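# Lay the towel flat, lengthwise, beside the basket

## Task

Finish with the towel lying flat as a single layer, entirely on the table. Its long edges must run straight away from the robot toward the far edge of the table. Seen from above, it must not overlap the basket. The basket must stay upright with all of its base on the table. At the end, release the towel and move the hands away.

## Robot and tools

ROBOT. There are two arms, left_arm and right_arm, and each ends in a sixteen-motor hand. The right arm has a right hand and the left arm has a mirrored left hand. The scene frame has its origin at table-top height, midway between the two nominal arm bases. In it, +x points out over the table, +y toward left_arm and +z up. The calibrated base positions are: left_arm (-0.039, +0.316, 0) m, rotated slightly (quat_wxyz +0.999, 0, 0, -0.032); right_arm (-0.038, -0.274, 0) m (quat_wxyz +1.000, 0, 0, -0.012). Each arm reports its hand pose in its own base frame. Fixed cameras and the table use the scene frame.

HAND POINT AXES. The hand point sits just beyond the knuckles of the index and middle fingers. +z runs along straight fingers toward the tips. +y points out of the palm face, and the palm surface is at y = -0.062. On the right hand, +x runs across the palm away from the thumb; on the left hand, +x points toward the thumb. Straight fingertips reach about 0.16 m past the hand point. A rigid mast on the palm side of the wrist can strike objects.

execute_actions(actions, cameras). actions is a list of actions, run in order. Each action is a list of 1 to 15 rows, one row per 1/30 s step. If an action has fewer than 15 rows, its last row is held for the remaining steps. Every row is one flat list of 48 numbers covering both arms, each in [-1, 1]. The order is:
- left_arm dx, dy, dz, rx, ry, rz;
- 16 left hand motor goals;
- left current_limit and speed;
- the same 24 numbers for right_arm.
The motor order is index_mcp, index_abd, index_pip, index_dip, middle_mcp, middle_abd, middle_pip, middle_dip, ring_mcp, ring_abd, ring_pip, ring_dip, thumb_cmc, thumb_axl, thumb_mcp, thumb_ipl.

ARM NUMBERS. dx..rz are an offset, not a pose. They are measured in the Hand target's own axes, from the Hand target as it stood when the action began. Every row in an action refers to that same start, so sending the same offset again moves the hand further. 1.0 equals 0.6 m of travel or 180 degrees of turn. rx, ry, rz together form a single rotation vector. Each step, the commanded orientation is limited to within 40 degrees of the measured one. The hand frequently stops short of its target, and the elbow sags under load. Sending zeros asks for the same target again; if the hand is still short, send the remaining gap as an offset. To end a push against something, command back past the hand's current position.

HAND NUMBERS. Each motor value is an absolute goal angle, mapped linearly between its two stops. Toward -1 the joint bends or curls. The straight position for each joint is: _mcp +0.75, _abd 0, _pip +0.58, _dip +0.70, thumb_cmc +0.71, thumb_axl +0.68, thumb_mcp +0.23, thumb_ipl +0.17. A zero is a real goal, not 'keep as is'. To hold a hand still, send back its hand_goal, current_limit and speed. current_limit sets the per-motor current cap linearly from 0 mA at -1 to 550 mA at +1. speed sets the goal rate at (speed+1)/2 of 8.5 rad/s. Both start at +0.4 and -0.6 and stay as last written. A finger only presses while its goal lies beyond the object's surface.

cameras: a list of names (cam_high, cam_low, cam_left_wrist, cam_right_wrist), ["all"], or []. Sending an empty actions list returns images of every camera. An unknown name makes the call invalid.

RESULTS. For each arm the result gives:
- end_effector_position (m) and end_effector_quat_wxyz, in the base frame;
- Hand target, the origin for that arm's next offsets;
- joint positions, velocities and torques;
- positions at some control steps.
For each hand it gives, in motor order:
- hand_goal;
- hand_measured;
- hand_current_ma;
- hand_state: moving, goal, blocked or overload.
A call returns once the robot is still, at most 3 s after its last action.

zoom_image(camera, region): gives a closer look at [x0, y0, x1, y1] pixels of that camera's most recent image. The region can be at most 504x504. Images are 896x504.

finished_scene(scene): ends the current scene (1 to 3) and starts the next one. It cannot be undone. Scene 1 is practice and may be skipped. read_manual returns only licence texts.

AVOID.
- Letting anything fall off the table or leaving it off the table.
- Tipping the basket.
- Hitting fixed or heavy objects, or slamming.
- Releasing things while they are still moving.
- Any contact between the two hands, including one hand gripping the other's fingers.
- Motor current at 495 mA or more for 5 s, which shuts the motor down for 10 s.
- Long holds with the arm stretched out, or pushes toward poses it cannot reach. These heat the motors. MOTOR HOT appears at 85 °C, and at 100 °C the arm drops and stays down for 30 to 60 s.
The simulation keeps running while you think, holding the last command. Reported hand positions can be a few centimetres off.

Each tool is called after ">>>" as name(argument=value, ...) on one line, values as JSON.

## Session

>>> execute_actions(actions=[])

Scene clock: 0.00 s.
left_arm: end_effector_position=(+0.5593, -0.7165, +0.2567) hand_goal=(+0.754, +0.000, +0.576, +0.696, +0.754, +0.000, +0.576, +0.696, +0.754, +0.000, +0.576, +0.696, +0.714, +0.678, +0.226, +0.168) hand_measured=(+0.754, +0.000, +0.576, +0.696, +0.754, +0.000, +0.576, +0.696, +0.754, +0.000, +0.576, +0.696, +0.714, +0.678, +0.226, +0.168) hand_current_ma=(+0, +0, +0, +0, +0, +0, +0, +0, +0, +0, +0, +0, +0, +0, +0, +0) hand_state=(goal, goal, goal, goal, goal, goal, goal, goal, goal, goal, goal, goal, goal, goal, goal, goal) hand_current_limit=0.40 hand_speed=-0.60 end_effector_quat_wxyz=(+0.319, +0.851, -0.322, +0.265) | right_arm: end_effector_position=(+0.0078, -0.4126, +0.2107) hand_goal=(+0.754, +0.000, +0.576, +0.696, +0.754, +0.000, +0.576, +0.696, +0.754, +0.000, +0.576, +0.696, +0.714, +0.678, +0.226, +0.168) hand_measured=(+0.754, +0.000, +0.576, +0.696, +0.754, +0.000, +0.576, +0.696, +0.754, +0.000, +0.576, +0.696, +0.714, +0.678, +0.226, +0.168) hand_current_ma=(+0, +0, +0, +0, +0, +0, +0, +0, +0, +0, +0, +0, +0, +0, +0, +0) hand_state=(goal, goal, goal, goal, goal, goal, goal, goal, goal, goal, goal, goal, goal, goal, goal, goal) hand_current_limit=0.40 hand_speed=-0.60 end_effector_quat_wxyz=(+0.599, +0.729, -0.321, +0.083)
Joint positions: left_arm=[-0.758 2.378 2.465 -0.862 0.356 1.386] | right_arm=[-1.129 1.223 0.381 0.489 0.687 0.783]
Joint velocities: within noise
Joint torques (N m): no reading
Heat: left arm: hottest elbow 25 °C; right arm: hottest waist 25 °C.
Hand target: left_arm +0.5604, -0.7176, +0.2847; +0.327, +0.841, -0.324, +0.285 | right_arm +0.0105, -0.4185, +0.2206; +0.606, +0.721, -0.323, +0.091
camera_calibration:
cam_left_wrist: T_world_to_cam=[[-0.0705826, 0.640623, -0.764604, 0.665424], [0.447053, 0.705541, 0.549869, 0.0624459], [0.891719, -0.303007, -0.336191, -0.505781], [0, 0, 0, 1]] pos_world=[0.470065, -0.623599, 0.30441]
cam_right_wrist: T_world_to_cam=[[-0.948237, 0.290429, 0.128441, 0.125444], [0.200336, 0.860907, -0.467659, 0.406961], [-0.246398, -0.417721, -0.874527, 0.136018], [0, 0, 0, 1]] pos_world=[0.0709369, -0.329971, 0.293159]

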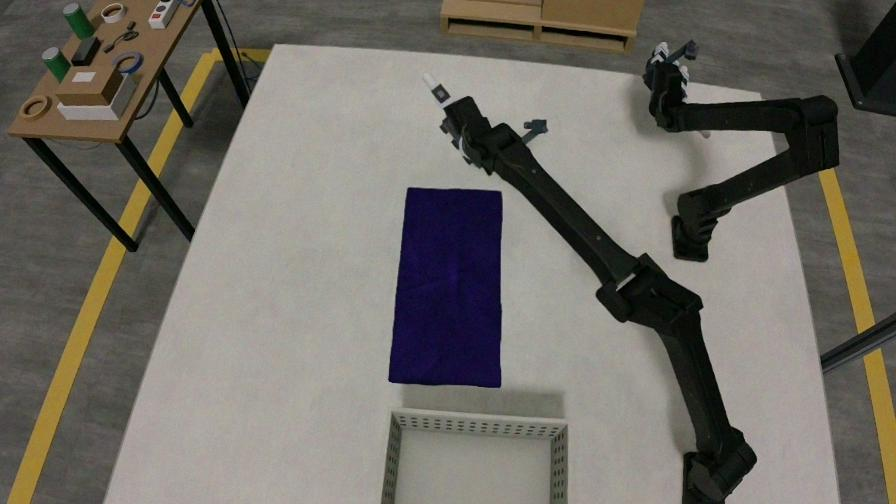

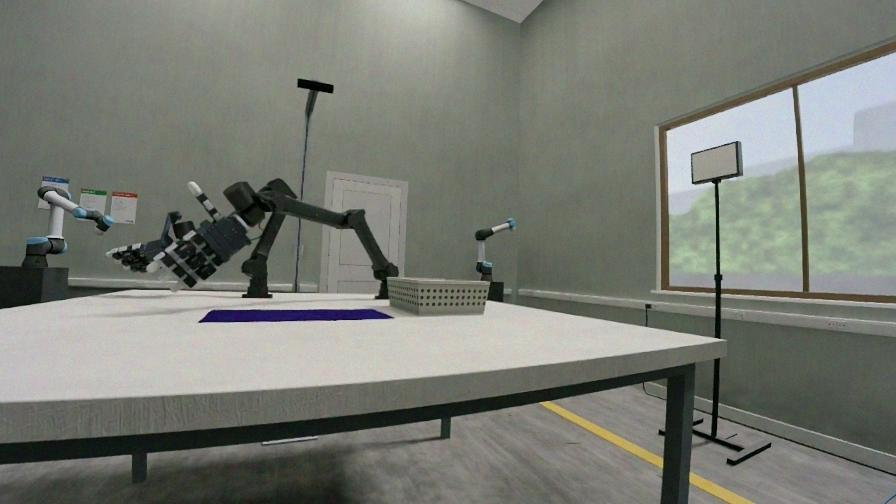

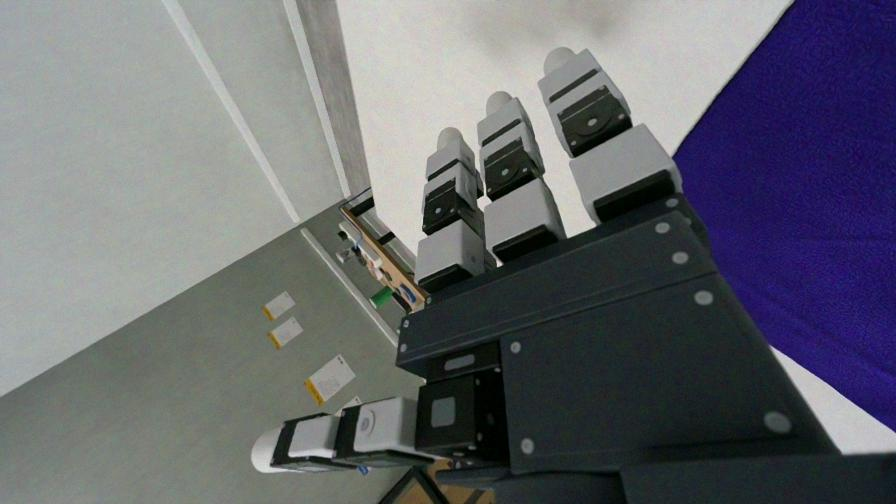

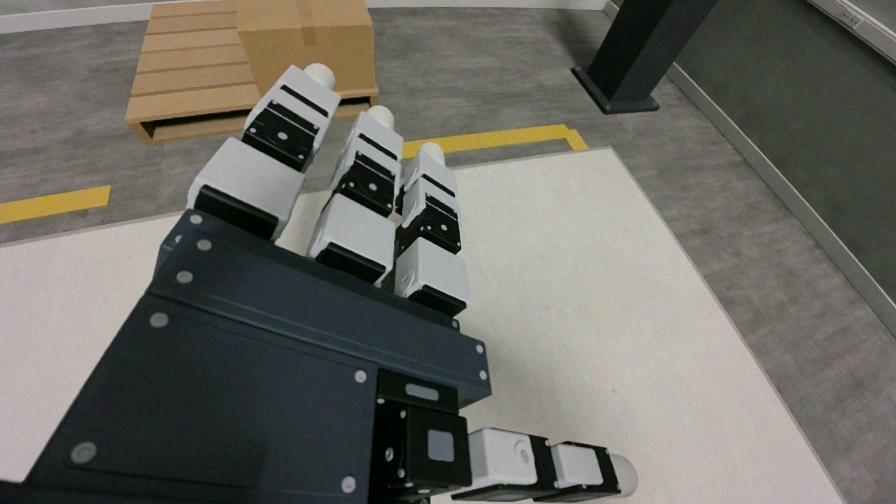

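>>> execute_actions(actions=[[[-0.0598,-0.0962,-0.1225,0.0903,-0.1118,-0.0572,0.19,0,0.576,0.696,0.19,0,0.576,0.696,0.19,0,0.576,0.696,0.714,0.678,0.226,0.168,-0.2,-0.8,0,0,0,0.1339,-0.0449,-0.0444,0.19,0,0.576,0.696,0.19,0,0.576,0.696,0.19,0,0.576,0.696,0.714,0.678,0.226,0.168,-0.2,-0.8]],[[-0.0722,-0.1354,-0.0653,0.0903,-0.1118,-0.0572,0.19,0,0.576,0.696,0.19,0,0.576,0.696,0.19,0,0.576,0.696,0.714,0.678,0.226,0.168,-0.2,-0.8,0,0,0,0.1339,-0.0449,-0.0444,0.19,0,0.576,0.696,0.19,0,0.576,0.696,0.19,0,0.576,0.696,0.714,0.678,0.226,0.168,-0.2,-0.8]],[[-0.0291,-0.0801,0.012,0,0,-0.15,0.19,0,0.576,0.696,0.19,0,0.576,0.696,0.19,0,0.576,0.696,0.714,0.678,0.226,0.168,-0.2,-0.8,0,0,0,0.1339,-0.0449,-0.0444,0.19,0,0.576,0.696,0.19,0,0.576,0.696,0.19,0,0.576,0.696,0.714,0.678,0.226,0.168,-0.2,-0.8]],[[0.0104,-0.0846,0.012,0,0,-0.15,0.19,0,0.576,0.696,0.19,0,0.576,0.696,0.19,0,0.576,0.696,0.714,0.678,0.226,0.168,-0.2,-0.8,0.0899,-0.1269,0,0,0,-0.119,0.19,0,0.576,0.696,0.19,0,0.576,0.696,0.19,0,0.576,0.696,0.714,0.678,0.226,0.168,-0.2,-0.8]]])

Scene clock: 65.63 s.
left_arm: end_effector_position=(+0.5622, -0.4188, +0.2512) hand_goal=(+0.190, +0.000, +0.576, +0.696, +0.190, +0.000, +0.576, +0.696, +0.190, +0.000, +0.576, +0.696, +0.714, +0.678, +0.226, +0.168) hand_measured=(+0.198, +0.000, +0.576, +0.696, +0.198, +0.000, +0.576, +0.696, +0.198, +0.000, +0.576, +0.696, +0.714, +0.678, +0.224, +0.168) hand_current_ma=(+27, +0, +2, +0, +30, +0, +2, +0, +32, +0, +2, +0, -1, -2, -12, -1) hand_state=(goal, goal, goal, goal, goal, goal, goal, goal, goal, goal, goal, goal, goal, goal, goal, goal) hand_current_limit=-0.20 hand_speed=-0.80 end_effector_quat_wxyz=(+0.004, +0.959, +0.285, +0.000) | right_arm: end_effector_position=(+0.0845, -0.3684, +0.2243) hand_goal=(+0.190, +0.000, +0.576, +0.696, +0.190, +0.000, +0.576, +0.696, +0.190, +0.000, +0.576, +0.696, +0.714, +0.678, +0.226, +0.168) hand_measured=(+0.202, +0.000, +0.576, +0.696, +0.204, +0.000, +0.576, +0.696, +0.202, +0.000, +0.576, +0.696, +0.716, +0.678, +0.224, +0.168) hand_current_ma=(+20, +0, +0, +0, +24, +0, +0, +0, +19, +0, +0, +0, +1, -1, -4, +0) hand_state=(goal, goal, goal, goal, goal, goal, goal, goal, goal, goal, goal, goal, goal, goal, goal, goal) hand_current_limit=-0.20 hand_speed=-0.80 end_effector_quat_wxyz=(+0.008, +1.000, +0.004, +0.004)
Joint positions: left_arm=[-0.625 1.974 2.095 -1.686 0.005 0.368] | right_arm=[-1.21 1.119 1.039 -1.474 -0.001 0.353]
Joint torques (N m): left_arm=[-1.32 -19.49 8.98 0.53 -0.09 -0.15] | right_arm=[1.44 -5.07 8.58 0.05 0.22 -0.02]
Heat: left arm: hottest shoulder 36 °C; right arm: hottest elbow 29 °C.
Hand target: left_arm +0.5602, -0.4152, +0.2702; +0.000, +0.956, +0.292, +0.000 | right_arm +0.0874, -0.3654, +0.2206; +0.000, +1.000, +0.012, +0.000
Off the commanded pose: left_arm 0.020 m, 1 deg | right_arm 0.006 m, 1 deg.
joint sent to its limit (left arm) — joint 4 (wrist pitch), lower limit. The joint targets still meet the commanded pose.
Step readings (end_effector_position of left_arm | right_arm):
0: (+0.5593, -0.7165, +0.2567) | (+0.0078, -0.4126, +0.2107)
1: (+0.5597, -0.7161, +0.2558) | (+0.0083, -0.4130, +0.2100)
2: (+0.5621, -0.7120, +0.2508) | (+0.0112, -0.4146, +0.2063)
4: (+0.5602, -0.6959, +0.2367) | (+0.0155, -0.4139, +0.1959)
8: (+0.5546, -0.6579, +0.2230) | (+0.0111, -0.3998, +0.1927)
15: (+0.5584, -0.6175, +0.2364) | (+0.0091, -0.4009, +0.1996)
16: (+0.5597, -0.6138, +0.2386) | (+0.0103, -0.4018, +0.2001)
17: (+0.5616, -0.6065, +0.2374) | (+0.0128, -0.4025, +0.1974)
19: (+0.5591, -0.5837, +0.2334) | (+0.0161, -0.4008, +0.1894)
23: (+0.5550, -0.5498, +0.2358) | (+0.0100, -0.3944, +0.1905)
30: (+0.5641, -0.5223, +0.2629) | (+0.0092, -0.4044, +0.2046)
31: (+0.5650, -0.5202, +0.2645) | (+0.0104, -0.4047, +0.2036)
32: (+0.5646, -0.5165, +0.2643) | (+0.0124, -0.4024, +0.2002)
34: (+0.5595, -0.5037, +0.2585) | (+0.0147, -0.3954, +0.1938)
38: (+0.5527, -0.4830, +0.2488) | (+0.0096, -0.3988, +0.1976)
45: (+0.5571, -0.4740, +0.2525) | (+0.0091, -0.4038, +0.2017)
46: (+0.5576, -0.4731, +0.2524) | (+0.0094, -0.4029, +0.2011)
47: (+0.5577, -0.4700, +0.2511) | (+0.0116, -0.4021, +0.2010)
49: (+0.5542, -0.4582, +0.2451) | (+0.0242, -0.3967, +0.2027)
53: (+0.5514, -0.4362, +0.2388) | (+0.0646, -0.3767, +0.2128)
60: (+0.5584, -0.4233, +0.2497) | (+0.0835, -0.3683, +0.2244)

>>> execute_actions(actions=[[[0.0476,-0.0706,0.012,0,0,-0.15,0.19,0,0.576,0.696,0.19,0,0.576,0.696,0.19,0,0.576,0.696,0.714,0.678,0.226,0.168,-0.2,-0.8,0.13,-0.0854,0,0,0,-0.119,0.19,0,0.576,0.696,0.19,0,0.576,0.696,0.19,0,0.576,0.696,0.714,0.678,0.226,0.168,-0.2,-0.8]],[[0.0745,-0.0413,0.012,0,0,-0.15,0.19,0,0.576,0.696,0.19,0,0.576,0.696,0.19,0,0.576,0.696,0.714,0.678,0.226,0.168,-0.2,-0.8,0.1522,-0.0321,0,0,0,-0.119,0.19,0,0.576,0.696,0.19,0,0.576,0.696,0.19,0,0.576,0.696,0.714,0.678,0.226,0.168,-0.2,-0.8]],[[0.0851,-0.003,0.012,0,0,-0.15,0.19,0,0.576,0.696,0.19,0,0.576,0.696,0.19,0,0.576,0.696,0.714,0.678,0.226,0.168,-0.2,-0.8,0.1534,0.0257,0,0,0,-0.119,0.19,0,0.576,0.696,0.19,0,0.576,0.696,0.19,0,0.576,0.696,0.714,0.678,0.226,0.168,-0.2,-0.8]],[[0.0772,0.036,0.012,0,0,-0.15,0.19,0,0.576,0.696,0.19,0,0.576,0.696,0.19,0,0.576,0.696,0.714,0.678,0.226,0.168,-0.2,-0.8,0.1334,0.0799,0,0,0,-0.119,0.19,0,0.576,0.696,0.19,0,0.576,0.696,0.19,0,0.576,0.696,0.714,0.678,0.226,0.168,-0.2,-0.8]],[[0.0525,0.0671,0.012,0,0,-0.15,0.19,0,0.576,0.696,0.19,0,0.576,0.696,0.19,0,0.576,0.696,0.714,0.678,0.226,0.168,-0.2,-0.8,0.0951,0.123,0,0,0,-0.119,0.19,0,0.576,0.696,0.19,0,0.576,0.696,0.19,0,0.576,0.696,0.714,0.678,0.226,0.168,-0.2,-0.8]],[[0,0,0.05,0,0,0,0.19,0,0.576,0.696,0.19,0,0.576,0.696,0.19,0,0.576,0.696,0.714,0.678,0.226,0.168,-0.2,-0.8,0.0436,0.1492,0,0,0,-0.119,0.19,0,0.576,0.696,0.19,0,0.576,0.696,0.19,0,0.576,0.696,0.714,0.678,0.226,0.168,-0.2,-0.8]],[[0,0,0.05,0,0,0,0.19,0,0.576,0.696,0.19,0,0.576,0.696,0.19,0,0.576,0.696,0.714,0.678,0.226,0.168,-0.2,-0.8,-0.0138,0.1549,0,0,0,-0.119,0.19,0,0.576,0.696,0.19,0,0.576,0.696,0.19,0,0.576,0.696,0.714,0.678,0.226,0.168,-0.2,-0.8]]], cameras=["cam_high","cam_left_wrist","cam_right_wrist"])

Scene clock: 78.40 s.
left_arm: end_effector_position=(+0.5590, -0.1543, +0.1773) hand_goal=(+0.190, +0.000, +0.576, +0.696, +0.190, +0.000, +0.576, +0.696, +0.190, +0.000, +0.576, +0.696, +0.714, +0.678, +0.226, +0.168) hand_measured=(+0.196, +0.000, +0.576, +0.696, +0.198, +0.000, +0.576, +0.696, +0.198, +0.000, +0.576, +0.696, +0.714, +0.678, +0.224, +0.168) hand_current_ma=(+25, +0, +2, +0, +28, +0, +2, +0, +29, +0, +2, +0, -3, -2, -12, -1) hand_state=(goal, goal, goal, goal, goal, goal, goal, goal, goal, goal, goal, goal, goal, goal, goal, goal) hand_current_limit=-0.20 hand_speed=-0.80 end_effector_quat_wxyz=(-0.002, +0.098, +0.995, -0.001) | right_arm: end_effector_position=(+0.6095, +0.0098, +0.2050) hand_goal=(+0.190, +0.000, +0.576, +0.696, +0.190, +0.000, +0.576, +0.696, +0.190, +0.000, +0.576, +0.696, +0.714, +0.678, +0.226, +0.168) hand_measured=(+0.198, +0.000, +0.576, +0.696, +0.200, +0.000, +0.576, +0.696, +0.198, +0.000, +0.576, +0.696, +0.714, +0.678, +0.222, +0.168) hand_current_ma=(+12, +0, +0, +0, +16, +0, +0, +0, +12, +0, +0, +0, +0, -1, -6, +0) hand_state=(goal, goal, goal, goal, goal, goal, goal, goal, goal, goal, goal, goal, goal, goal, goal, goal) hand_current_limit=-0.20 hand_speed=-0.80 end_effector_quat_wxyz=(-0.013, +0.251, +0.968, -0.002)
Joint positions: left_arm=[-0.403 1.978 1.909 -1.506 0.003 -1.778] | right_arm=[-0.096 1.808 1.732 -1.522 0 -1.159]
Joint torques (N m): left_arm=[-1.49 -16.09 9.02 0.61 -0.29 -0.15] | right_arm=[0.56 -14.62 13.2 -0.06 -0.06 -0.07]
Heat: left arm: hottest shoulder 33 °C; right arm: hottest elbow 31 °C.
Hand target: left_arm +0.5602, -0.1597, +0.1740; +0.000, +0.096, +0.995, +0.000 | right_arm +0.6239, +0.0070, +0.2209; +0.000, +0.248, +0.969, +0.000
Off the commanded pose: left_arm 0.006 m, 0 deg | right_arm 0.022 m, 2 deg.
Step readings (end_effector_position of left_arm | right_arm):
0: (+0.5623, -0.4187, +0.2512) | (+0.0845, -0.3684, +0.2243)
1: (+0.5623, -0.4183, +0.2505) | (+0.0847, -0.3682, +0.2241)
2: (+0.5621, -0.4153, +0.2486) | (+0.0881, -0.3667, +0.2233)
4: (+0.5597, -0.4053, +0.2435) | (+0.1019, -0.3568, +0.2195)
8: (+0.5556, -0.3853, +0.2357) | (+0.1423, -0.3246, +0.2149)
15: (+0.5586, -0.3722, +0.2393) | (+0.1597, -0.3149, +0.2189)
16: (+0.5588, -0.3708, +0.2395) | (+0.1603, -0.3147, +0.2189)
17: (+0.5594, -0.3675, +0.2390) | (+0.1638, -0.3130, +0.2189)
19: (+0.5587, -0.3570, +0.2368) | (+0.1794, -0.3037, +0.2188)
23: (+0.5554, -0.3372, +0.2329) | (+0.2215, -0.2722, +0.2192)
30: (+0.5571, -0.3228, +0.2339) | (+0.2359, -0.2608, +0.2193)
31: (+0.5571, -0.3215, +0.2340) | (+0.2363, -0.2605, +0.2193)
32: (+0.5576, -0.3176, +0.2341) | (+0.2393, -0.2582, +0.2194)
34: (+0.5571, -0.3100, +0.2335) | (+0.2526, -0.2464, +0.2190)
38: (+0.5576, -0.2881, +0.2338) | (+0.2869, -0.2094, +0.2138)
45: (+0.5576, -0.2653, +0.2348) | (+0.2997, -0.1992, +0.2012)
46: (+0.5571, -0.2638, +0.2349) | (+0.3002, -0.1989, +0.2006)
47: (+0.5564, -0.2599, +0.2350) | (+0.3031, -0.1965, +0.2003)
49: (+0.5535, -0.2526, +0.2348) | (+0.3150, -0.1862, +0.1999)
53: (+0.5502, -0.2305, +0.2351) | (+0.3520, -0.1545, +0.2001)
60: (+0.5497, -0.2043, +0.2333) | (+0.3720, -0.1464, +0.1976)
61: (+0.5495, -0.2034, +0.2329) | (+0.3726, -0.1462, +0.1974)
62: (+0.5490, -0.2001, +0.2320) | (+0.3754, -0.1440, +0.1978)
64: (+0.5469, -0.1958, +0.2306) | (+0.3882, -0.1364, +0.2001)
68: (+0.5480, -0.1764, +0.2268) | (+0.4289, -0.1092, +0.2039)
75: (+0.5530, -0.1500, +0.2223) | (+0.4496, -0.0961, +0.1976)
76: (+0.5527, -0.1497, +0.2221) | (+0.4503, -0.0957, +0.1975)
77: (+0.5527, -0.1500, +0.2218) | (+0.4532, -0.0937, +0.1982)
79: (+0.5544, -0.1512, +0.2213) | (+0.4668, -0.0878, +0.2016)
83: (+0.5593, -0.1540, +0.2193) | (+0.5087, -0.0631, +0.2079)
90: (+0.5588, -0.1541, +0.2151) | (+0.5297, -0.0451, +0.1987)
91: (+0.5588, -0.1541, +0.2145) | (+0.5303, -0.0446, +0.1983)
92: (+0.5592, -0.1543, +0.2118) | (+0.5327, -0.0423, +0.1990)
94: (+0.5604, -0.1548, +0.2048) | (+0.5481, -0.0379, +0.2038)
98: (+0.5578, -0.1537, +0.1860) | (+0.5917, -0.0160, +0.2121)
105: (+0.5587, -0.1541, +0.1774) | (+0.6088, +0.0078, +0.2009)
camera_calibration:
cam_left_wrist: T_world_to_cam=[[0.657094, -0.753232, -0.0294732, -0.50768], [-0.477265, -0.445977, 0.757181, 0.0119145], [-0.583477, -0.483472, -0.65254, 0.490987], [0, 0, 0, 1]] pos_world=[0.62576, -0.139709, 0.296404]
cam_right_wrist: T_world_to_cam=[[0.986294, 0.162594, 0.0280415, -0.583156], [0.0925675, -0.685981, 0.721707, -0.242861], [0.136581, -0.70922, -0.691631, 0.187729], [0, 0, 0, 1]] pos_world=[0.572004, 0.0613608, 0.321466]
Images, in order (width x height): cam_high 896x504, cam_left_wrist 896x504, cam_right_wrist 896x504.

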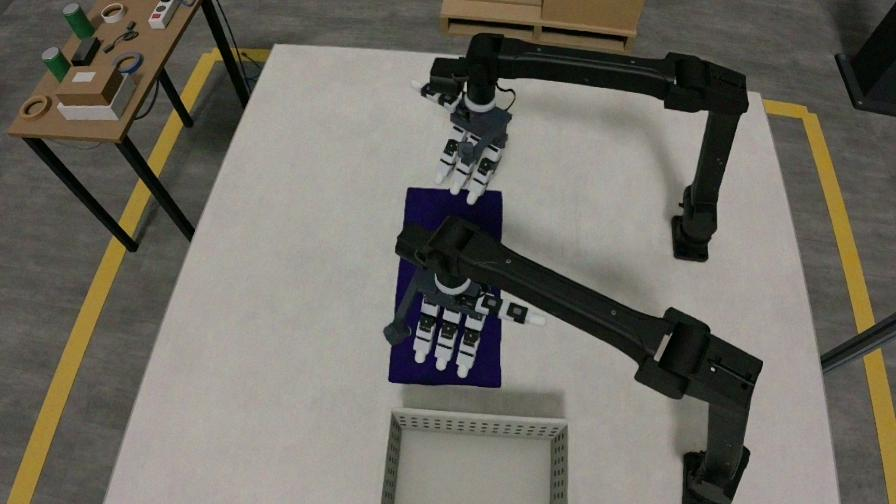

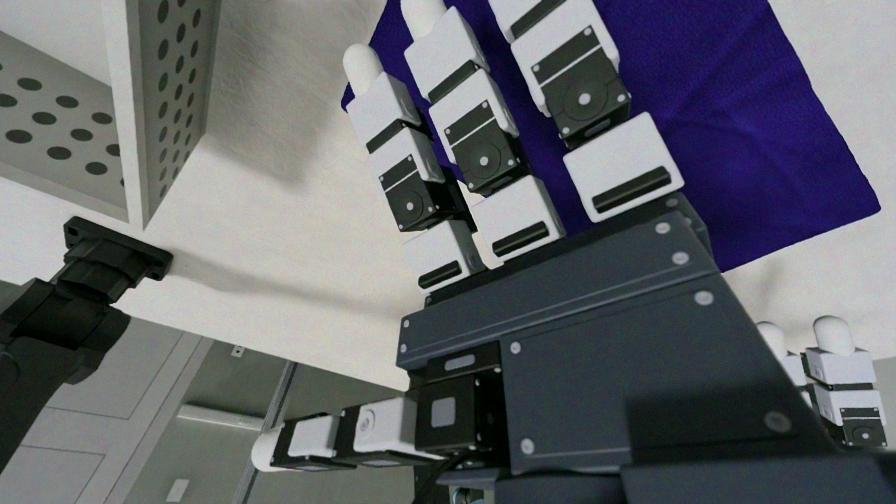

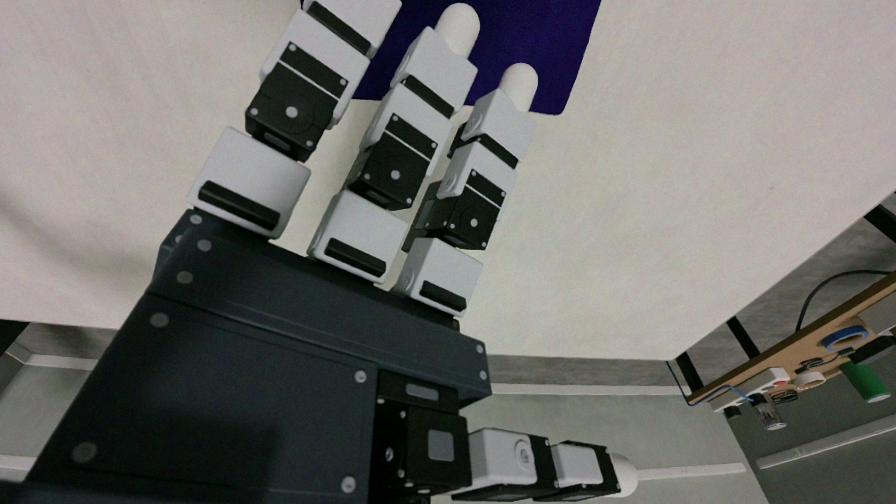

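>>> execute_actions(actions=[[[0,0,0.05,0,0,0,0.19,0,0.576,0.696,0.19,0,0.576,0.696,0.19,0,0.576,0.696,0.714,0.678,0.226,0.168,-0.2,-0.8,0,0,0.08,0,0,0,0.19,0,0.576,0.696,0.19,0,0.576,0.696,0.19,0,0.576,0.696,0.714,0.678,0.226,0.168,-0.2,-0.8]],[[0,0,0.04,0,0,0,0.19,0,0.576,0.696,0.19,0,0.576,0.696,0.19,0,0.576,0.696,0.714,0.678,0.226,0.168,-0.2,-0.8,0,0,0.07,0,0,0,0.19,0,0.576,0.696,0.19,0,0.576,0.696,0.19,0,0.576,0.696,0.714,0.678,0.226,0.168,-0.2,-0.8]],[[0,0,0.03,0,0,0,0.19,0,0.576,0.696,0.19,0,0.576,0.696,0.19,0,0.576,0.696,0.714,0.678,0.226,0.168,-0.2,-0.8,0,0,0.035,0,0,0,0.19,0,0.576,0.696,0.19,0,0.576,0.696,0.19,0,0.576,0.696,0.714,0.678,0.226,0.168,-0.2,-0.8]]], cameras=["cam_high"])

Scene clock: 89.80 s.
left_arm: end_effector_position=(+0.5605, -0.1556, +0.1146) hand_goal=(+0.190, +0.000, +0.576, +0.696, +0.190, +0.000, +0.576, +0.696, +0.190, +0.000, +0.576, +0.696, +0.714, +0.678, +0.226, +0.168) hand_measured=(+0.196, +0.000, +0.576, +0.696, +0.196, +0.000, +0.576, +0.696, +0.188, +0.002, +0.574, +0.696, +0.714, +0.678, +0.224, +0.168) hand_current_ma=(+25, +0, +2, +0, +26, +0, +2, +0, -6, +4, -7, -1, -3, -2, -12, -1) hand_state=(goal, goal, goal, goal, goal, goal, goal, goal, goal, goal, goal, goal, goal, goal, goal, goal) hand_current_limit=-0.20 hand_speed=-0.80 end_effector_quat_wxyz=(+0.006, +0.098, +0.995, -0.003) | right_arm: end_effector_position=(+0.6231, +0.0087, +0.1211) hand_goal=(+0.190, +0.000, +0.576, +0.696, +0.190, +0.000, +0.576, +0.696, +0.190, +0.000, +0.576, +0.696, +0.714, +0.678, +0.226, +0.168) hand_measured=(+0.198, +0.000, +0.576, +0.696, +0.200, +0.000, +0.576, +0.696, +0.198, +0.000, +0.576, +0.696, +0.714, +0.678, +0.222, +0.168) hand_current_ma=(+12, +0, +0, +0, +16, +0, +0, +0, +12, +0, +0, +0, +0, -1, -6, +0) hand_state=(goal, goal, goal, goal, goal, goal, goal, goal, goal, goal, goal, goal, goal, goal, goal, goal) hand_current_limit=-0.20 hand_speed=-0.80 end_effector_quat_wxyz=(+0.005, +0.249, +0.968, +0.001)
Joint positions: left_arm=[-0.404 1.998 1.776 -1.336 0.002 -1.779] | right_arm=[-0.096 1.861 1.58 -1.279 0 -1.163]
Joint torques (N m): left_arm=[-1.67 -16.15 8.13 0.68 -0.27 -0.14] | right_arm=[0.32 -14.92 8.18 0.83 -0.09 -0.03]
Heat: left arm: hottest elbow 33 °C; right arm: hottest elbow 31 °C.
Hand target: left_arm +0.5601, -0.1598, +0.1019; +0.000, +0.096, +0.995, +0.000 | right_arm +0.6240, +0.0069, +0.1098; +0.000, +0.247, +0.969, +0.000
Off the commanded pose: left_arm 0.013 m, 1 deg | right_arm 0.011 m, 1 deg.
Step readings (end_effector_position of left_arm | right_arm):
0: (+0.5590, -0.1543, +0.1773) | (+0.6094, +0.0099, +0.2050)
1: (+0.5590, -0.1543, +0.1770) | (+0.6094, +0.0099, +0.2050)
2: (+0.5595, -0.1545, +0.1753) | (+0.6103, +0.0098, +0.2051)
4: (+0.5612, -0.1552, +0.1695) | (+0.6158, +0.0094, +0.2052)
8: (+0.5591, -0.1543, +0.1552) | (+0.6216, +0.0088, +0.1984)
15: (+0.5589, -0.1543, +0.1495) | (+0.6209, +0.0089, +0.1825)
16: (+0.5593, -0.1544, +0.1494) | (+0.6211, +0.0089, +0.1812)
17: (+0.5597, -0.1546, +0.1482) | (+0.6219, +0.0089, +0.1792)
19: (+0.5610, -0.1551, +0.1437) | (+0.6240, +0.0086, +0.1725)
23: (+0.5592, -0.1544, +0.1334) | (+0.6202, +0.0090, +0.1510)
30: (+0.5596, -0.1546, +0.1279) | (+0.6209, +0.0090, +0.1357)
31: (+0.5598, -0.1546, +0.1277) | (+0.6213, +0.0089, +0.1358)
32: (+0.5601, -0.1548, +0.1269) | (+0.6221, +0.0089, +0.1355)
34: (+0.5614, -0.1553, +0.1241) | (+0.6244, +0.0086, +0.1339)
38: (+0.5602, -0.1548, +0.1164) | (+0.6230, +0.0088, +0.1267)
45: (+0.5606, -0.1556, +0.1146) | (+0.6229, +0.0088, +0.1211)
Images, in order (width x height): cam_high 896x504.

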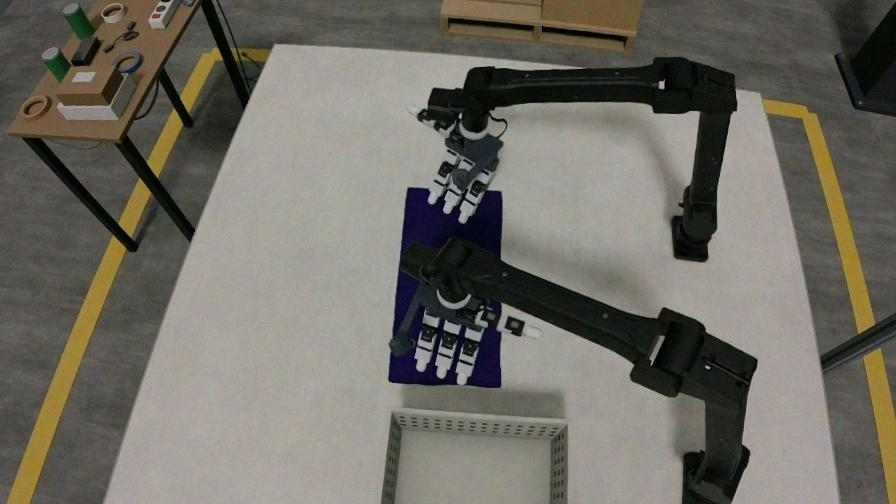

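>>> execute_actions(actions=[[[0,-0.045,-0.015,0,0,0,0.19,0,0.576,0.696,0.19,0,0.576,0.696,0.19,0,0.576,0.696,0.714,0.678,0.226,0.168,-0.2,-0.8,0,0,0.03,0,0,0,0.19,0,0.576,0.696,0.19,0,0.576,0.696,0.19,0,0.576,0.696,0.714,0.678,0.226,0.168,-0.2,-0.8]],[[0,0,0.04,0,0,0,0.19,0,0.576,0.696,0.19,0,0.576,0.696,0.19,0,0.576,0.696,0.714,0.678,0.226,0.168,-0.2,-0.8,0,0,0.02,0,0,0,0.19,0,0.576,0.696,0.19,0,0.576,0.696,0.19,0,0.576,0.696,0.714,0.678,0.226,0.168,-0.2,-0.8]]], cameras=["cam_high"])

Scene clock: 97.93 s.
left_arm: end_effector_position=(+0.5514, -0.1798, +0.1104) hand_goal=(+0.190, +0.000, +0.576, +0.696, +0.190, +0.000, +0.576, +0.696, +0.190, +0.000, +0.576, +0.696, +0.714, +0.678, +0.226, +0.168) hand_measured=(+0.188, +0.002, +0.574, +0.696, +0.182, +0.008, +0.570, +0.694, +0.176, +0.010, +0.566, +0.690, +0.714, +0.678, +0.224, +0.168) hand_current_ma=(-5, +5, -8, -1, -29, +26, -20, -6, -55, +31, -40, -19, -3, -2, -12, -1) hand_state=(goal, goal, goal, goal, goal, goal, goal, goal, goal, goal, goal, goal, goal, goal, goal, goal) hand_current_limit=-0.20 hand_speed=-0.80 end_effector_quat_wxyz=(+0.008, +0.092, +0.996, -0.002) | right_arm: end_effector_position=(+0.6240, +0.0087, +0.0933) hand_goal=(+0.190, +0.000, +0.576, +0.696, +0.190, +0.000, +0.576, +0.696, +0.190, +0.000, +0.576, +0.696, +0.714, +0.678, +0.226, +0.168) hand_measured=(+0.198, +0.000, +0.576, +0.696, +0.198, +0.000, +0.576, +0.696, +0.192, +0.000, +0.576, +0.696, +0.714, +0.678, +0.222, +0.168) hand_current_ma=(+12, +0, +0, +0, +12, +0, +0, +0, +2, +0, +0, +0, +0, -1, -6, +0) hand_state=(goal, goal, goal, goal, goal, goal, goal, goal, goal, goal, goal, goal, goal, goal, goal, goal) hand_current_limit=-0.20 hand_speed=-0.80 end_effector_quat_wxyz=(+0.007, +0.249, +0.968, +0.001)
Joint positions: left_arm=[-0.447 2.005 1.776 -1.325 -0.002 -1.833] | right_arm=[-0.096 1.884 1.538 -1.211 0 -1.164]
Joint torques (N m): left_arm=[-1.61 -14.45 8.43 1.22 -0.11 -0.02] | right_arm=[0.21 -14.86 7.83 0.95 -0.06 -0.03]
Heat: left arm: hottest elbow 32 °C; right arm: hottest elbow 31 °C.
Hand target: left_arm +0.5550, -0.1862, +0.0870; +0.000, +0.096, +0.995, +0.000 | right_arm +0.6241, +0.0069, +0.0798; +0.000, +0.247, +0.969, +0.000
Off the commanded pose: left_arm 0.024 m, 1 deg | right_arm 0.014 m, 1 deg.
Step readings (end_effector_position of left_arm | right_arm):
0: (+0.5605, -0.1556, +0.1146) | (+0.6231, +0.0087, +0.1211)
1: (+0.5605, -0.1558, +0.1146) | (+0.6232, +0.0087, +0.1212)
2: (+0.5597, -0.1575, +0.1146) | (+0.6236, +0.0087, +0.1207)
4: (+0.5583, -0.1602, +0.1147) | (+0.6248, +0.0086, +0.1187)
8: (+0.5530, -0.1689, +0.1139) | (+0.6237, +0.0087, +0.1104)
15: (+0.5481, -0.1769, +0.1132) | (+0.6229, +0.0088, +0.1017)
16: (+0.5479, -0.1774, +0.1130) | (+0.6230, +0.0088, +0.1017)
17: (+0.5482, -0.1775, +0.1128) | (+0.6235, +0.0087, +0.1017)
19: (+0.5495, -0.1783, +0.1118) | (+0.6249, +0.0086, +0.1010)
23: (+0.5507, -0.1792, +0.1109) | (+0.6244, +0.0086, +0.0968)
30: (+0.5514, -0.1797, +0.1105) | (+0.6240, +0.0087, +0.0933)
Images, in order (width x height): cam_high 896x504.

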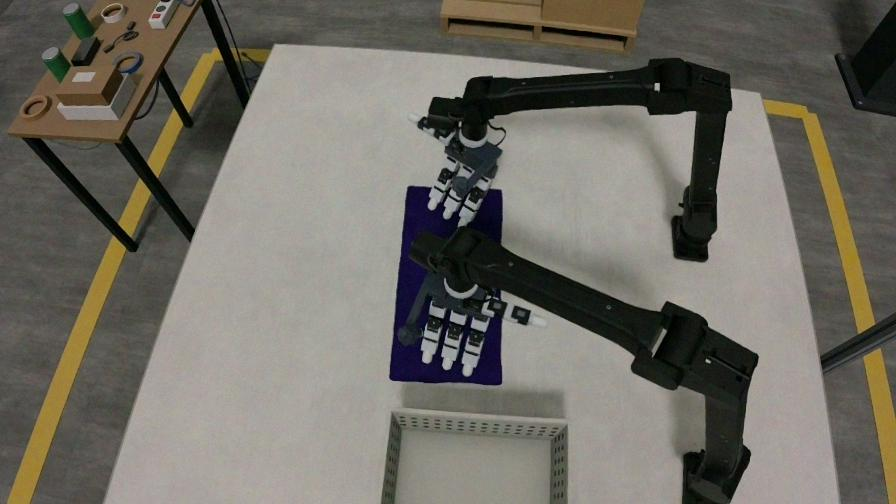

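>>> execute_actions(actions=[[[0,0,0,0,0,0,0.21,0,0.576,0.696,0.21,0,0.576,0.696,0.21,0,0.576,0.696,0.714,0.678,0.226,0.168,-0.2,-0.8,0,0,0.025,0,0,0,0.22,0,0.576,0.696,0.22,0,0.576,0.696,0.22,0,0.576,0.696,0.714,0.678,0.226,0.168,-0.2,-0.8]],[[-0.0455,0.0173,0,0,0,0.0444,0.21,0,0.576,0.696,0.21,0,0.576,0.696,0.21,0,0.576,0.696,0.714,0.678,0.226,0.168,-0.2,-0.8,0.0486,-0.04,0,0,0,0.0444,0.22,0,0.576,0.696,0.22,0,0.576,0.696,0.22,0,0.576,0.696,0.714,0.678,0.226,0.168,-0.2,-0.8]],[[-0.0267,0.0105,0,0,0,0.0444,0.21,0,0.576,0.696,0.21,0,0.576,0.696,0.21,0,0.576,0.696,0.714,0.678,0.226,0.168,-0.2,-0.8,0.0469,-0.0414,0,0,0,0.0444,0.22,0,0.576,0.696,0.22,0,0.576,0.696,0.22,0,0.576,0.696,0.714,0.678,0.226,0.168,-0.2,-0.8]],[[-0.0282,0.009,0,0,0,0.0444,0.21,0,0.576,0.696,0.21,0,0.576,0.696,0.21,0,0.576,0.696,0.714,0.678,0.226,0.168,-0.2,-0.8,0.0451,-0.0424,0,0,0,0.0444,0.22,0,0.576,0.696,0.22,0,0.576,0.696,0.22,0,0.576,0.696,0.714,0.678,0.226,0.168,-0.2,-0.8]]], cameras=["cam_high","cam_low"])

Scene clock: 125.97 s.
left_arm: end_effector_position=(+0.6007, -0.1813, +0.1107) hand_goal=(+0.210, +0.000, +0.576, +0.696, +0.210, +0.000, +0.576, +0.696, +0.210, +0.000, +0.576, +0.696, +0.714, +0.678, +0.226, +0.168) hand_measured=(+0.194, +0.014, +0.566, +0.692, +0.186, +0.018, +0.560, +0.690, +0.178, +0.018, +0.552, +0.682, +0.714, +0.678, +0.224, +0.168) hand_current_ma=(-70, +42, -40, -12, -104, +62, -58, -24, -138, +58, -96, -52, -3, -2, -12, -1) hand_state=(goal, goal, goal, goal, blocked, goal, goal, goal, blocked, goal, blocked, goal, goal, goal, goal, goal) hand_current_limit=-0.20 hand_speed=-0.80 end_effector_quat_wxyz=(+0.009, +0.286, +0.958, +0.004) | right_arm: end_effector_position=(+0.5265, -0.0078, +0.0869) hand_goal=(+0.220, +0.000, +0.576, +0.696, +0.220, +0.000, +0.576, +0.696, +0.220, +0.000, +0.576, +0.696, +0.714, +0.678, +0.226, +0.168) hand_measured=(+0.202, +0.002, +0.564, +0.688, +0.190, +0.008, +0.558, +0.686, +0.180, +0.022, +0.550, +0.684, +0.714, +0.678, +0.222, +0.168) hand_current_ma=(-35, +1, -21, -10, -70, +8, -31, -14, -103, +37, -53, -18, +0, -1, -6, +0) hand_state=(goal, goal, goal, goal, blocked, goal, goal, goal, blocked, blocked, blocked, goal, goal, goal, goal, goal) hand_current_limit=-0.20 hand_speed=-0.80 end_effector_quat_wxyz=(+0.023, +0.443, +0.896, +0.013)
Joint positions: left_arm=[-0.435 2.041 1.83 -1.344 -0.01 -1.426] | right_arm=[-0.094 1.589 1.104 -1.034 -0.007 -0.746]
Joint torques (N m): left_arm=[-0.44 -13.39 11.49 0.7 0.2 0.39] | right_arm=[1.67 -10.4 5.53 0.4 0.33 0.16]
Heat: left arm: hottest elbow 31 °C; right arm: hottest elbow 31 °C.
Hand target: left_arm +0.6184, -0.1834, +0.0869; +0.000, +0.300, +0.954, +0.000 | right_arm +0.5124, -0.0025, +0.0647; +0.000, +0.443, +0.896, +0.000
Off the commanded pose: left_arm 0.030 m, 2 deg | right_arm 0.027 m, 3 deg.
Step readings (end_effector_position of left_arm | right_arm):
0: (+0.5513, -0.1798, +0.1104) | (+0.6240, +0.0087, +0.0933)
1: (+0.5513, -0.1798, +0.1104) | (+0.6241, +0.0087, +0.0933)
2: (+0.5514, -0.1796, +0.1105) | (+0.6244, +0.0088, +0.0932)
4: (+0.5514, -0.1796, +0.1105) | (+0.6246, +0.0091, +0.0924)
8: (+0.5514, -0.1796, +0.1105) | (+0.6246, +0.0093, +0.0916)
15: (+0.5514, -0.1796, +0.1105) | (+0.6247, +0.0095, +0.0915)
16: (+0.5514, -0.1796, +0.1105) | (+0.6243, +0.0095, +0.0912)
17: (+0.5518, -0.1796, +0.1101) | (+0.6231, +0.0091, +0.0904)
19: (+0.5536, -0.1794, +0.1091) | (+0.6162, +0.0071, +0.0902)
23: (+0.5581, -0.1791, +0.1090) | (+0.6024, +0.0047, +0.0898)
30: (+0.5623, -0.1791, +0.1090) | (+0.5997, +0.0028, +0.0896)
31: (+0.5627, -0.1791, +0.1089) | (+0.5994, +0.0026, +0.0894)
32: (+0.5639, -0.1791, +0.1091) | (+0.5972, +0.0024, +0.0885)
34: (+0.5677, -0.1790, +0.1092) | (+0.5886, +0.0010, +0.0882)
38: (+0.5751, -0.1786, +0.1095) | (+0.5678, -0.0006, +0.0885)
45: (+0.5805, -0.1783, +0.1097) | (+0.5630, -0.0028, +0.0879)
46: (+0.5811, -0.1782, +0.1097) | (+0.5626, -0.0030, +0.0878)
47: (+0.5821, -0.1784, +0.1099) | (+0.5604, -0.0033, +0.0868)
49: (+0.5864, -0.1791, +0.1102) | (+0.5524, -0.0049, +0.0868)
53: (+0.5941, -0.1804, +0.1104) | (+0.5315, -0.0062, +0.0872)
60: (+0.5991, -0.1810, +0.1107) | (+0.5266, -0.0071, +0.0869)
Images, in order (width x height): cam_high 896x504, cam_low 896x504.

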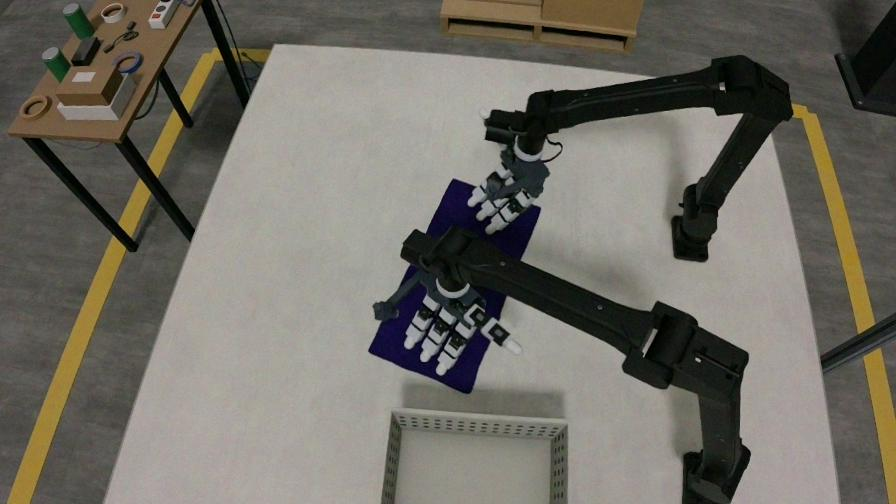

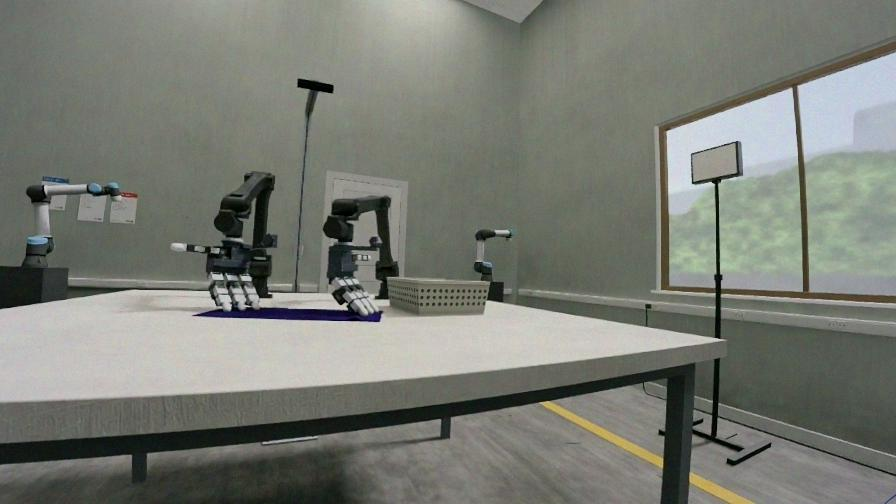

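>>> execute_actions(actions=[[[-0.0299,0.0077,0,0,0,0.0444,0.21,0,0.576,0.696,0.21,0,0.576,0.696,0.21,0,0.576,0.696,0.714,0.678,0.226,0.168,-0.2,-0.8,0.0431,-0.0433,0,0,0,0.0444,0.22,0,0.576,0.696,0.22,0,0.576,0.696,0.22,0,0.576,0.696,0.714,0.678,0.226,0.168,-0.2,-0.8]],[[-0.0318,0.0066,0,0,0,0.0444,0.21,0,0.576,0.696,0.21,0,0.576,0.696,0.21,0,0.576,0.696,0.714,0.678,0.226,0.168,-0.2,-0.8,0.041,-0.0438,0,0,0,0.0444,0.22,0,0.576,0.696,0.22,0,0.576,0.696,0.22,0,0.576,0.696,0.714,0.678,0.226,0.168,-0.2,-0.8]],[[-0.0338,0.0058,0,0,0,0.0444,0.21,0,0.576,0.696,0.21,0,0.576,0.696,0.21,0,0.576,0.696,0.714,0.678,0.226,0.168,-0.2,-0.8,0.0389,-0.0441,0,0,0,0.0444,0.22,0,0.576,0.696,0.22,0,0.576,0.696,0.22,0,0.576,0.696,0.714,0.678,0.226,0.168,-0.2,-0.8]],[[-0.0358,0.0053,0,0,0,0.0444,0.21,0,0.576,0.696,0.21,0,0.576,0.696,0.21,0,0.576,0.696,0.714,0.678,0.226,0.168,-0.2,-0.8,0.0368,-0.044,0,0,0,0.0444,0.22,0,0.576,0.696,0.22,0,0.576,0.696,0.22,0,0.576,0.696,0.714,0.678,0.226,0.168,-0.2,-0.8]]], cameras=["cam_high","cam_low"])

Scene clock: 135.07 s.
left_arm: end_effector_position=(+0.6705, -0.2191, +0.1150) hand_goal=(+0.210, +0.000, +0.576, +0.696, +0.210, +0.000, +0.576, +0.696, +0.210, +0.000, +0.576, +0.696, +0.714, +0.678, +0.226, +0.168) hand_measured=(+0.194, +0.014, +0.564, +0.692, +0.186, +0.018, +0.560, +0.690, +0.180, +0.018, +0.552, +0.682, +0.714, +0.678, +0.224, +0.168) hand_current_ma=(-69, +46, -43, -12, -104, +62, -58, -24, -125, +58, -96, -52, -3, -2, -12, -1) hand_state=(goal, goal, goal, goal, blocked, goal, goal, goal, blocked, goal, blocked, goal, goal, goal, goal, goal) hand_current_limit=-0.20 hand_speed=-0.80 end_effector_quat_wxyz=(+0.012, +0.534, +0.845, +0.008) | right_arm: end_effector_position=(+0.3975, +0.0368, +0.0842) hand_goal=(+0.220, +0.000, +0.576, +0.696, +0.220, +0.000, +0.576, +0.696, +0.220, +0.000, +0.576, +0.696, +0.714, +0.678, +0.226, +0.168) hand_measured=(+0.194, +0.004, +0.558, +0.686, +0.186, +0.004, +0.558, +0.686, +0.188, +0.014, +0.550, +0.684, +0.714, +0.678, +0.222, +0.168) hand_current_ma=(-60, +3, -34, -16, -81, +2, -35, -16, -78, +21, -51, -19, +0, -1, -6, +0) hand_state=(blocked, goal, goal, goal, blocked, goal, goal, goal, blocked, goal, blocked, goal, goal, goal, goal, goal) hand_current_limit=-0.20 hand_speed=-0.80 end_effector_quat_wxyz=(+0.023, +0.673, +0.739, +0.024)
Joint positions: left_arm=[-0.432 2.126 1.979 -1.397 -0.012 -0.876] | right_arm=[0.169 1.245 0.738 -0.998 0.006 0.074]
Joint torques (N m): left_arm=[-1.2 -14.04 11.59 0.72 0.29 0.36] | right_arm=[1.49 -5.77 5.52 -0.44 0.03 0.19]
Heat: left arm: hottest elbow 32 °C; right arm: hottest elbow 30 °C.
Hand target: left_arm +0.6818, -0.2302, +0.0872; +0.000, +0.551, +0.834, +0.000 | right_arm +0.3772, +0.0383, +0.0645; +0.000, +0.673, +0.740, +0.000
Off the commanded pose: left_arm 0.032 m, 3 deg | right_arm 0.028 m, 4 deg.
Step readings (end_effector_position of left_arm | right_arm):
0: (+0.6007, -0.1813, +0.1107) | (+0.5266, -0.0078, +0.0869)
1: (+0.6008, -0.1814, +0.1107) | (+0.5262, -0.0077, +0.0866)
2: (+0.6018, -0.1815, +0.1109) | (+0.5242, -0.0074, +0.0859)
4: (+0.6056, -0.1830, +0.1112) | (+0.5166, -0.0070, +0.0859)
8: (+0.6129, -0.1852, +0.1113) | (+0.4967, -0.0032, +0.0863)
15: (+0.6173, -0.1859, +0.1116) | (+0.4914, -0.0025, +0.0859)
16: (+0.6180, -0.1862, +0.1118) | (+0.4909, -0.0025, +0.0856)
17: (+0.6191, -0.1867, +0.1118) | (+0.4895, -0.0025, +0.0852)
19: (+0.6234, -0.1889, +0.1120) | (+0.4823, -0.0013, +0.0852)
23: (+0.6308, -0.1927, +0.1123) | (+0.4634, +0.0054, +0.0855)
30: (+0.6351, -0.1952, +0.1127) | (+0.4581, +0.0070, +0.0853)
31: (+0.6356, -0.1955, +0.1126) | (+0.4577, +0.0069, +0.0852)
32: (+0.6367, -0.1962, +0.1128) | (+0.4563, +0.0070, +0.0848)
34: (+0.6409, -0.1986, +0.1131) | (+0.4494, +0.0092, +0.0847)
38: (+0.6481, -0.2029, +0.1133) | (+0.4321, +0.0185, +0.0850)
45: (+0.6527, -0.2059, +0.1137) | (+0.4270, +0.0202, +0.0846)
46: (+0.6531, -0.2063, +0.1136) | (+0.4266, +0.0201, +0.0846)
47: (+0.6541, -0.2070, +0.1138) | (+0.4252, +0.0203, +0.0843)
49: (+0.6580, -0.2097, +0.1140) | (+0.4185, +0.0237, +0.0842)
53: (+0.6647, -0.2145, +0.1144) | (+0.4034, +0.0347, +0.0847)
60: (+0.6692, -0.2179, +0.1147) | (+0.3983, +0.0372, +0.0843)
Images, in order (width x height): cam_high 896x504, cam_low 896x504.

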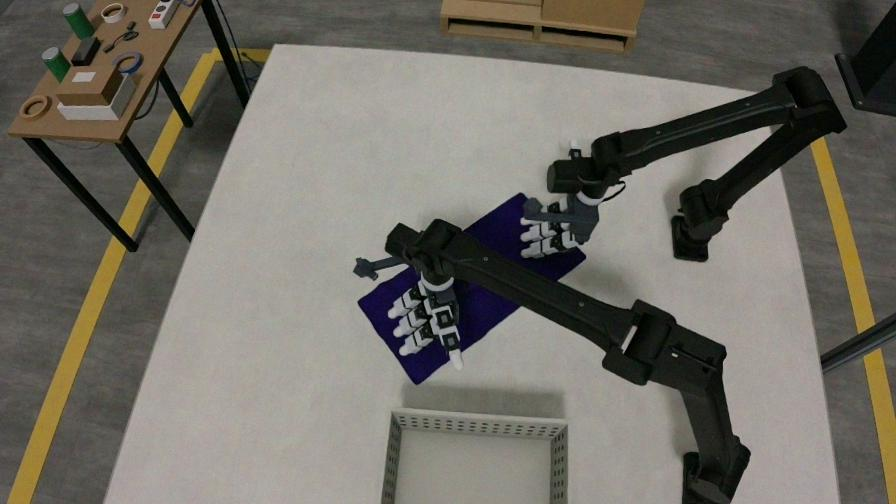

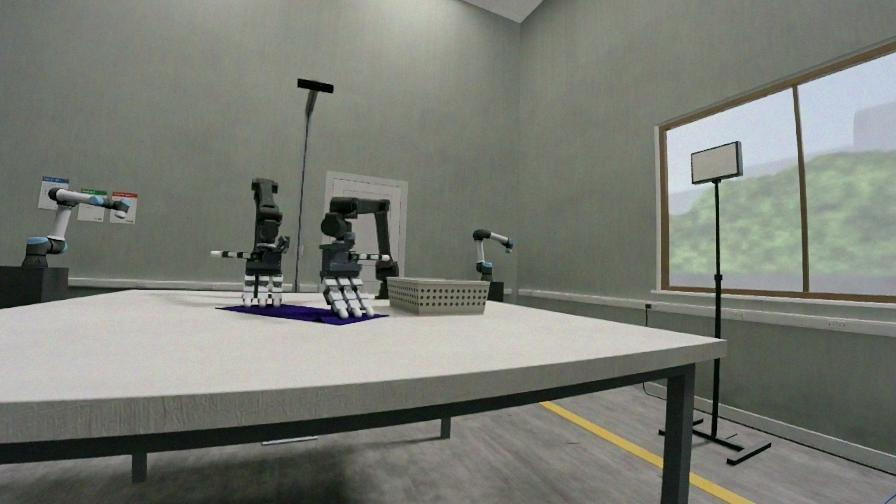

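>>> execute_actions(actions=[[[-0.0394,0.0076,0,0,0,0.0422,0.21,0,0.576,0.696,0.21,0,0.576,0.696,0.21,0,0.576,0.696,0.714,0.678,0.226,0.168,-0.2,-0.8,0.0274,-0.043,0,0,0,0.0422,0.22,0,0.576,0.696,0.22,0,0.576,0.696,0.22,0,0.576,0.696,0.714,0.678,0.226,0.168,-0.2,-0.8]],[[-0.0415,0.008,0,0,0,0.0422,0.21,0,0.576,0.696,0.21,0,0.576,0.696,0.21,0,0.576,0.696,0.714,0.678,0.226,0.168,-0.2,-0.8,0.0256,-0.042,0,0,0,0.0422,0.22,0,0.576,0.696,0.22,0,0.576,0.696,0.22,0,0.576,0.696,0.714,0.678,0.226,0.168,-0.2,-0.8]],[[-0.0435,0.0086,0,0,0,0.0422,0.21,0,0.576,0.696,0.21,0,0.576,0.696,0.21,0,0.576,0.696,0.714,0.678,0.226,0.168,-0.2,-0.8,0.0239,-0.0408,0,0,0,0.0422,0.22,0,0.576,0.696,0.22,0,0.576,0.696,0.22,0,0.576,0.696,0.714,0.678,0.226,0.168,-0.2,-0.8]],[[-0.0454,0.0096,0,0,0,0.0422,0.21,0,0.576,0.696,0.21,0,0.576,0.696,0.21,0,0.576,0.696,0.714,0.678,0.226,0.168,-0.2,-0.8,0.0224,-0.0393,0,0,0,0.0422,0.22,0,0.576,0.696,0.22,0,0.576,0.696,0.22,0,0.576,0.696,0.714,0.678,0.226,0.168,-0.2,-0.8]]], cameras=["cam_high","cam_low"])

Scene clock: 156.00 s.
left_arm: end_effector_position=(+0.7169, -0.3072, +0.1197) hand_goal=(+0.210, +0.000, +0.576, +0.696, +0.210, +0.000, +0.576, +0.696, +0.210, +0.000, +0.576, +0.696, +0.714, +0.678, +0.226, +0.168) hand_measured=(+0.198, +0.014, +0.564, +0.692, +0.192, +0.018, +0.560, +0.690, +0.188, +0.016, +0.554, +0.682, +0.714, +0.678, +0.224, +0.168) hand_current_ma=(-48, +47, -43, -12, -77, +62, -58, -24, -92, +54, -85, -52, -3, -2, -12, -1) hand_state=(goal, goal, goal, goal, goal, goal, goal, goal, blocked, goal, blocked, goal, goal, goal, goal, goal) hand_current_limit=-0.20 hand_speed=-0.80 end_effector_quat_wxyz=(+0.014, +0.735, +0.678, +0.012) | right_arm: end_effector_position=(+0.3012, +0.1104, +0.0815) hand_goal=(+0.220, +0.000, +0.576, +0.696, +0.220, +0.000, +0.576, +0.696, +0.220, +0.000, +0.576, +0.696, +0.714, +0.678, +0.226, +0.168) hand_measured=(+0.172, -0.012, +0.542, +0.676, +0.182, -0.014, +0.554, +0.684, +0.198, -0.010, +0.556, +0.684, +0.714, +0.678, +0.222, +0.168) hand_current_ma=(-135, -17, -74, -38, -97, -19, -42, -19, -45, -14, -36, -18, +0, -1, -6, +0) hand_state=(blocked, goal, blocked, goal, blocked, goal, blocked, goal, blocked, goal, goal, goal, goal, goal, goal, goal) hand_current_limit=-0.20 hand_speed=-0.80 end_effector_quat_wxyz=(+0.007, +0.837, +0.545, +0.035)
Joint positions: left_arm=[-0.476 2.272 2.241 -1.505 -0.012 -0.396] | right_arm=[0.631 1.156 0.668 -1.014 0.019 1.047]
Joint torques (N m): left_arm=[-1.61 -16.21 11.82 0.5 0.38 0.35] | right_arm=[1.55 -2.96 6.69 -0.53 -0.32 0.38]
Heat: left arm: hottest elbow 34 °C; right arm: hottest elbow 29 °C.
Hand target: left_arm +0.7212, -0.3254, +0.0871; +0.000, +0.751, +0.661, +0.000 | right_arm +0.2853, +0.1067, +0.0645; +0.001, +0.843, +0.537, +0.000
Off the commanded pose: left_arm 0.037 m, 3 deg | right_arm 0.024 m, 4 deg.
Step readings (end_effector_position of left_arm | right_arm):
0: (+0.6705, -0.2191, +0.1150) | (+0.3975, +0.0368, +0.0842)
1: (+0.6707, -0.2193, +0.1149) | (+0.3973, +0.0368, +0.0842)
2: (+0.6713, -0.2198, +0.1151) | (+0.3963, +0.0370, +0.0839)
4: (+0.6750, -0.2226, +0.1151) | (+0.3907, +0.0404, +0.0838)
8: (+0.6817, -0.2277, +0.1157) | (+0.3776, +0.0511, +0.0838)
15: (+0.6858, -0.2313, +0.1159) | (+0.3723, +0.0540, +0.0838)
16: (+0.6861, -0.2316, +0.1160) | (+0.3721, +0.0539, +0.0838)
17: (+0.6868, -0.2327, +0.1161) | (+0.3710, +0.0543, +0.0835)
19: (+0.6902, -0.2365, +0.1165) | (+0.3660, +0.0585, +0.0833)
23: (+0.6957, -0.2456, +0.1167) | (+0.3540, +0.0701, +0.0834)
30: (+0.6994, -0.2517, +0.1172) | (+0.3481, +0.0727, +0.0832)
31: (+0.6997, -0.2520, +0.1171) | (+0.3478, +0.0727, +0.0832)
32: (+0.7003, -0.2532, +0.1174) | (+0.3468, +0.0731, +0.0832)
34: (+0.7031, -0.2574, +0.1177) | (+0.3425, +0.0777, +0.0830)
38: (+0.7071, -0.2682, +0.1180) | (+0.3322, +0.0897, +0.0828)
45: (+0.7102, -0.2763, +0.1183) | (+0.3261, +0.0923, +0.0825)
46: (+0.7104, -0.2767, +0.1184) | (+0.3257, +0.0923, +0.0825)
47: (+0.7107, -0.2781, +0.1184) | (+0.3245, +0.0927, +0.0824)
49: (+0.7128, -0.2822, +0.1188) | (+0.3197, +0.0971, +0.0822)
53: (+0.7150, -0.2944, +0.1191) | (+0.3093, +0.1088, +0.0819)
60: (+0.7165, -0.3061, +0.1195) | (+0.3027, +0.1109, +0.0816)
Images, in order (width x height): cam_high 896x504, cam_low 896x504.

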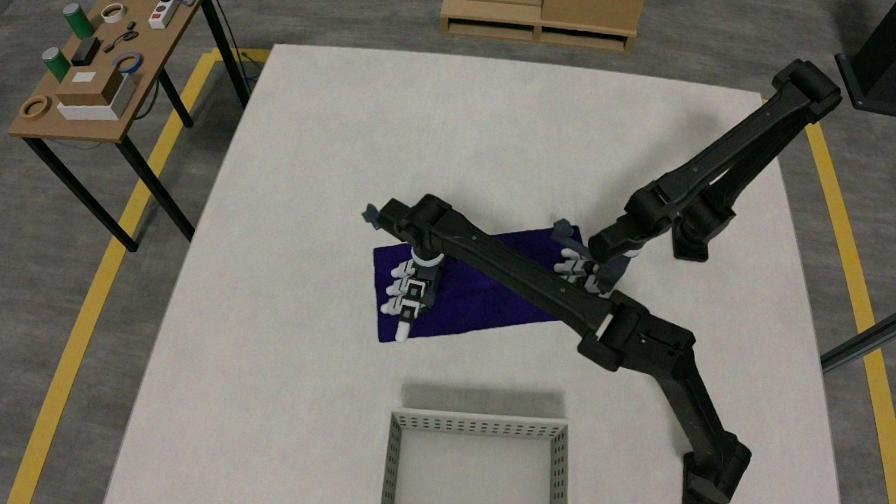

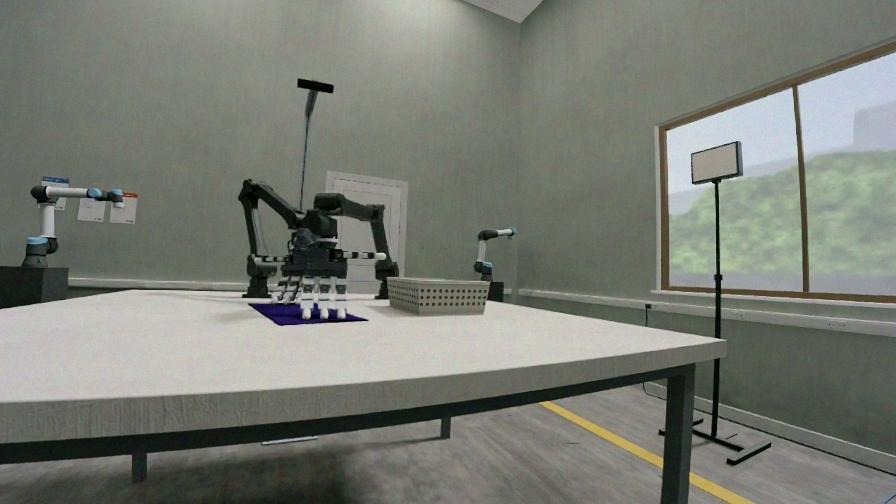

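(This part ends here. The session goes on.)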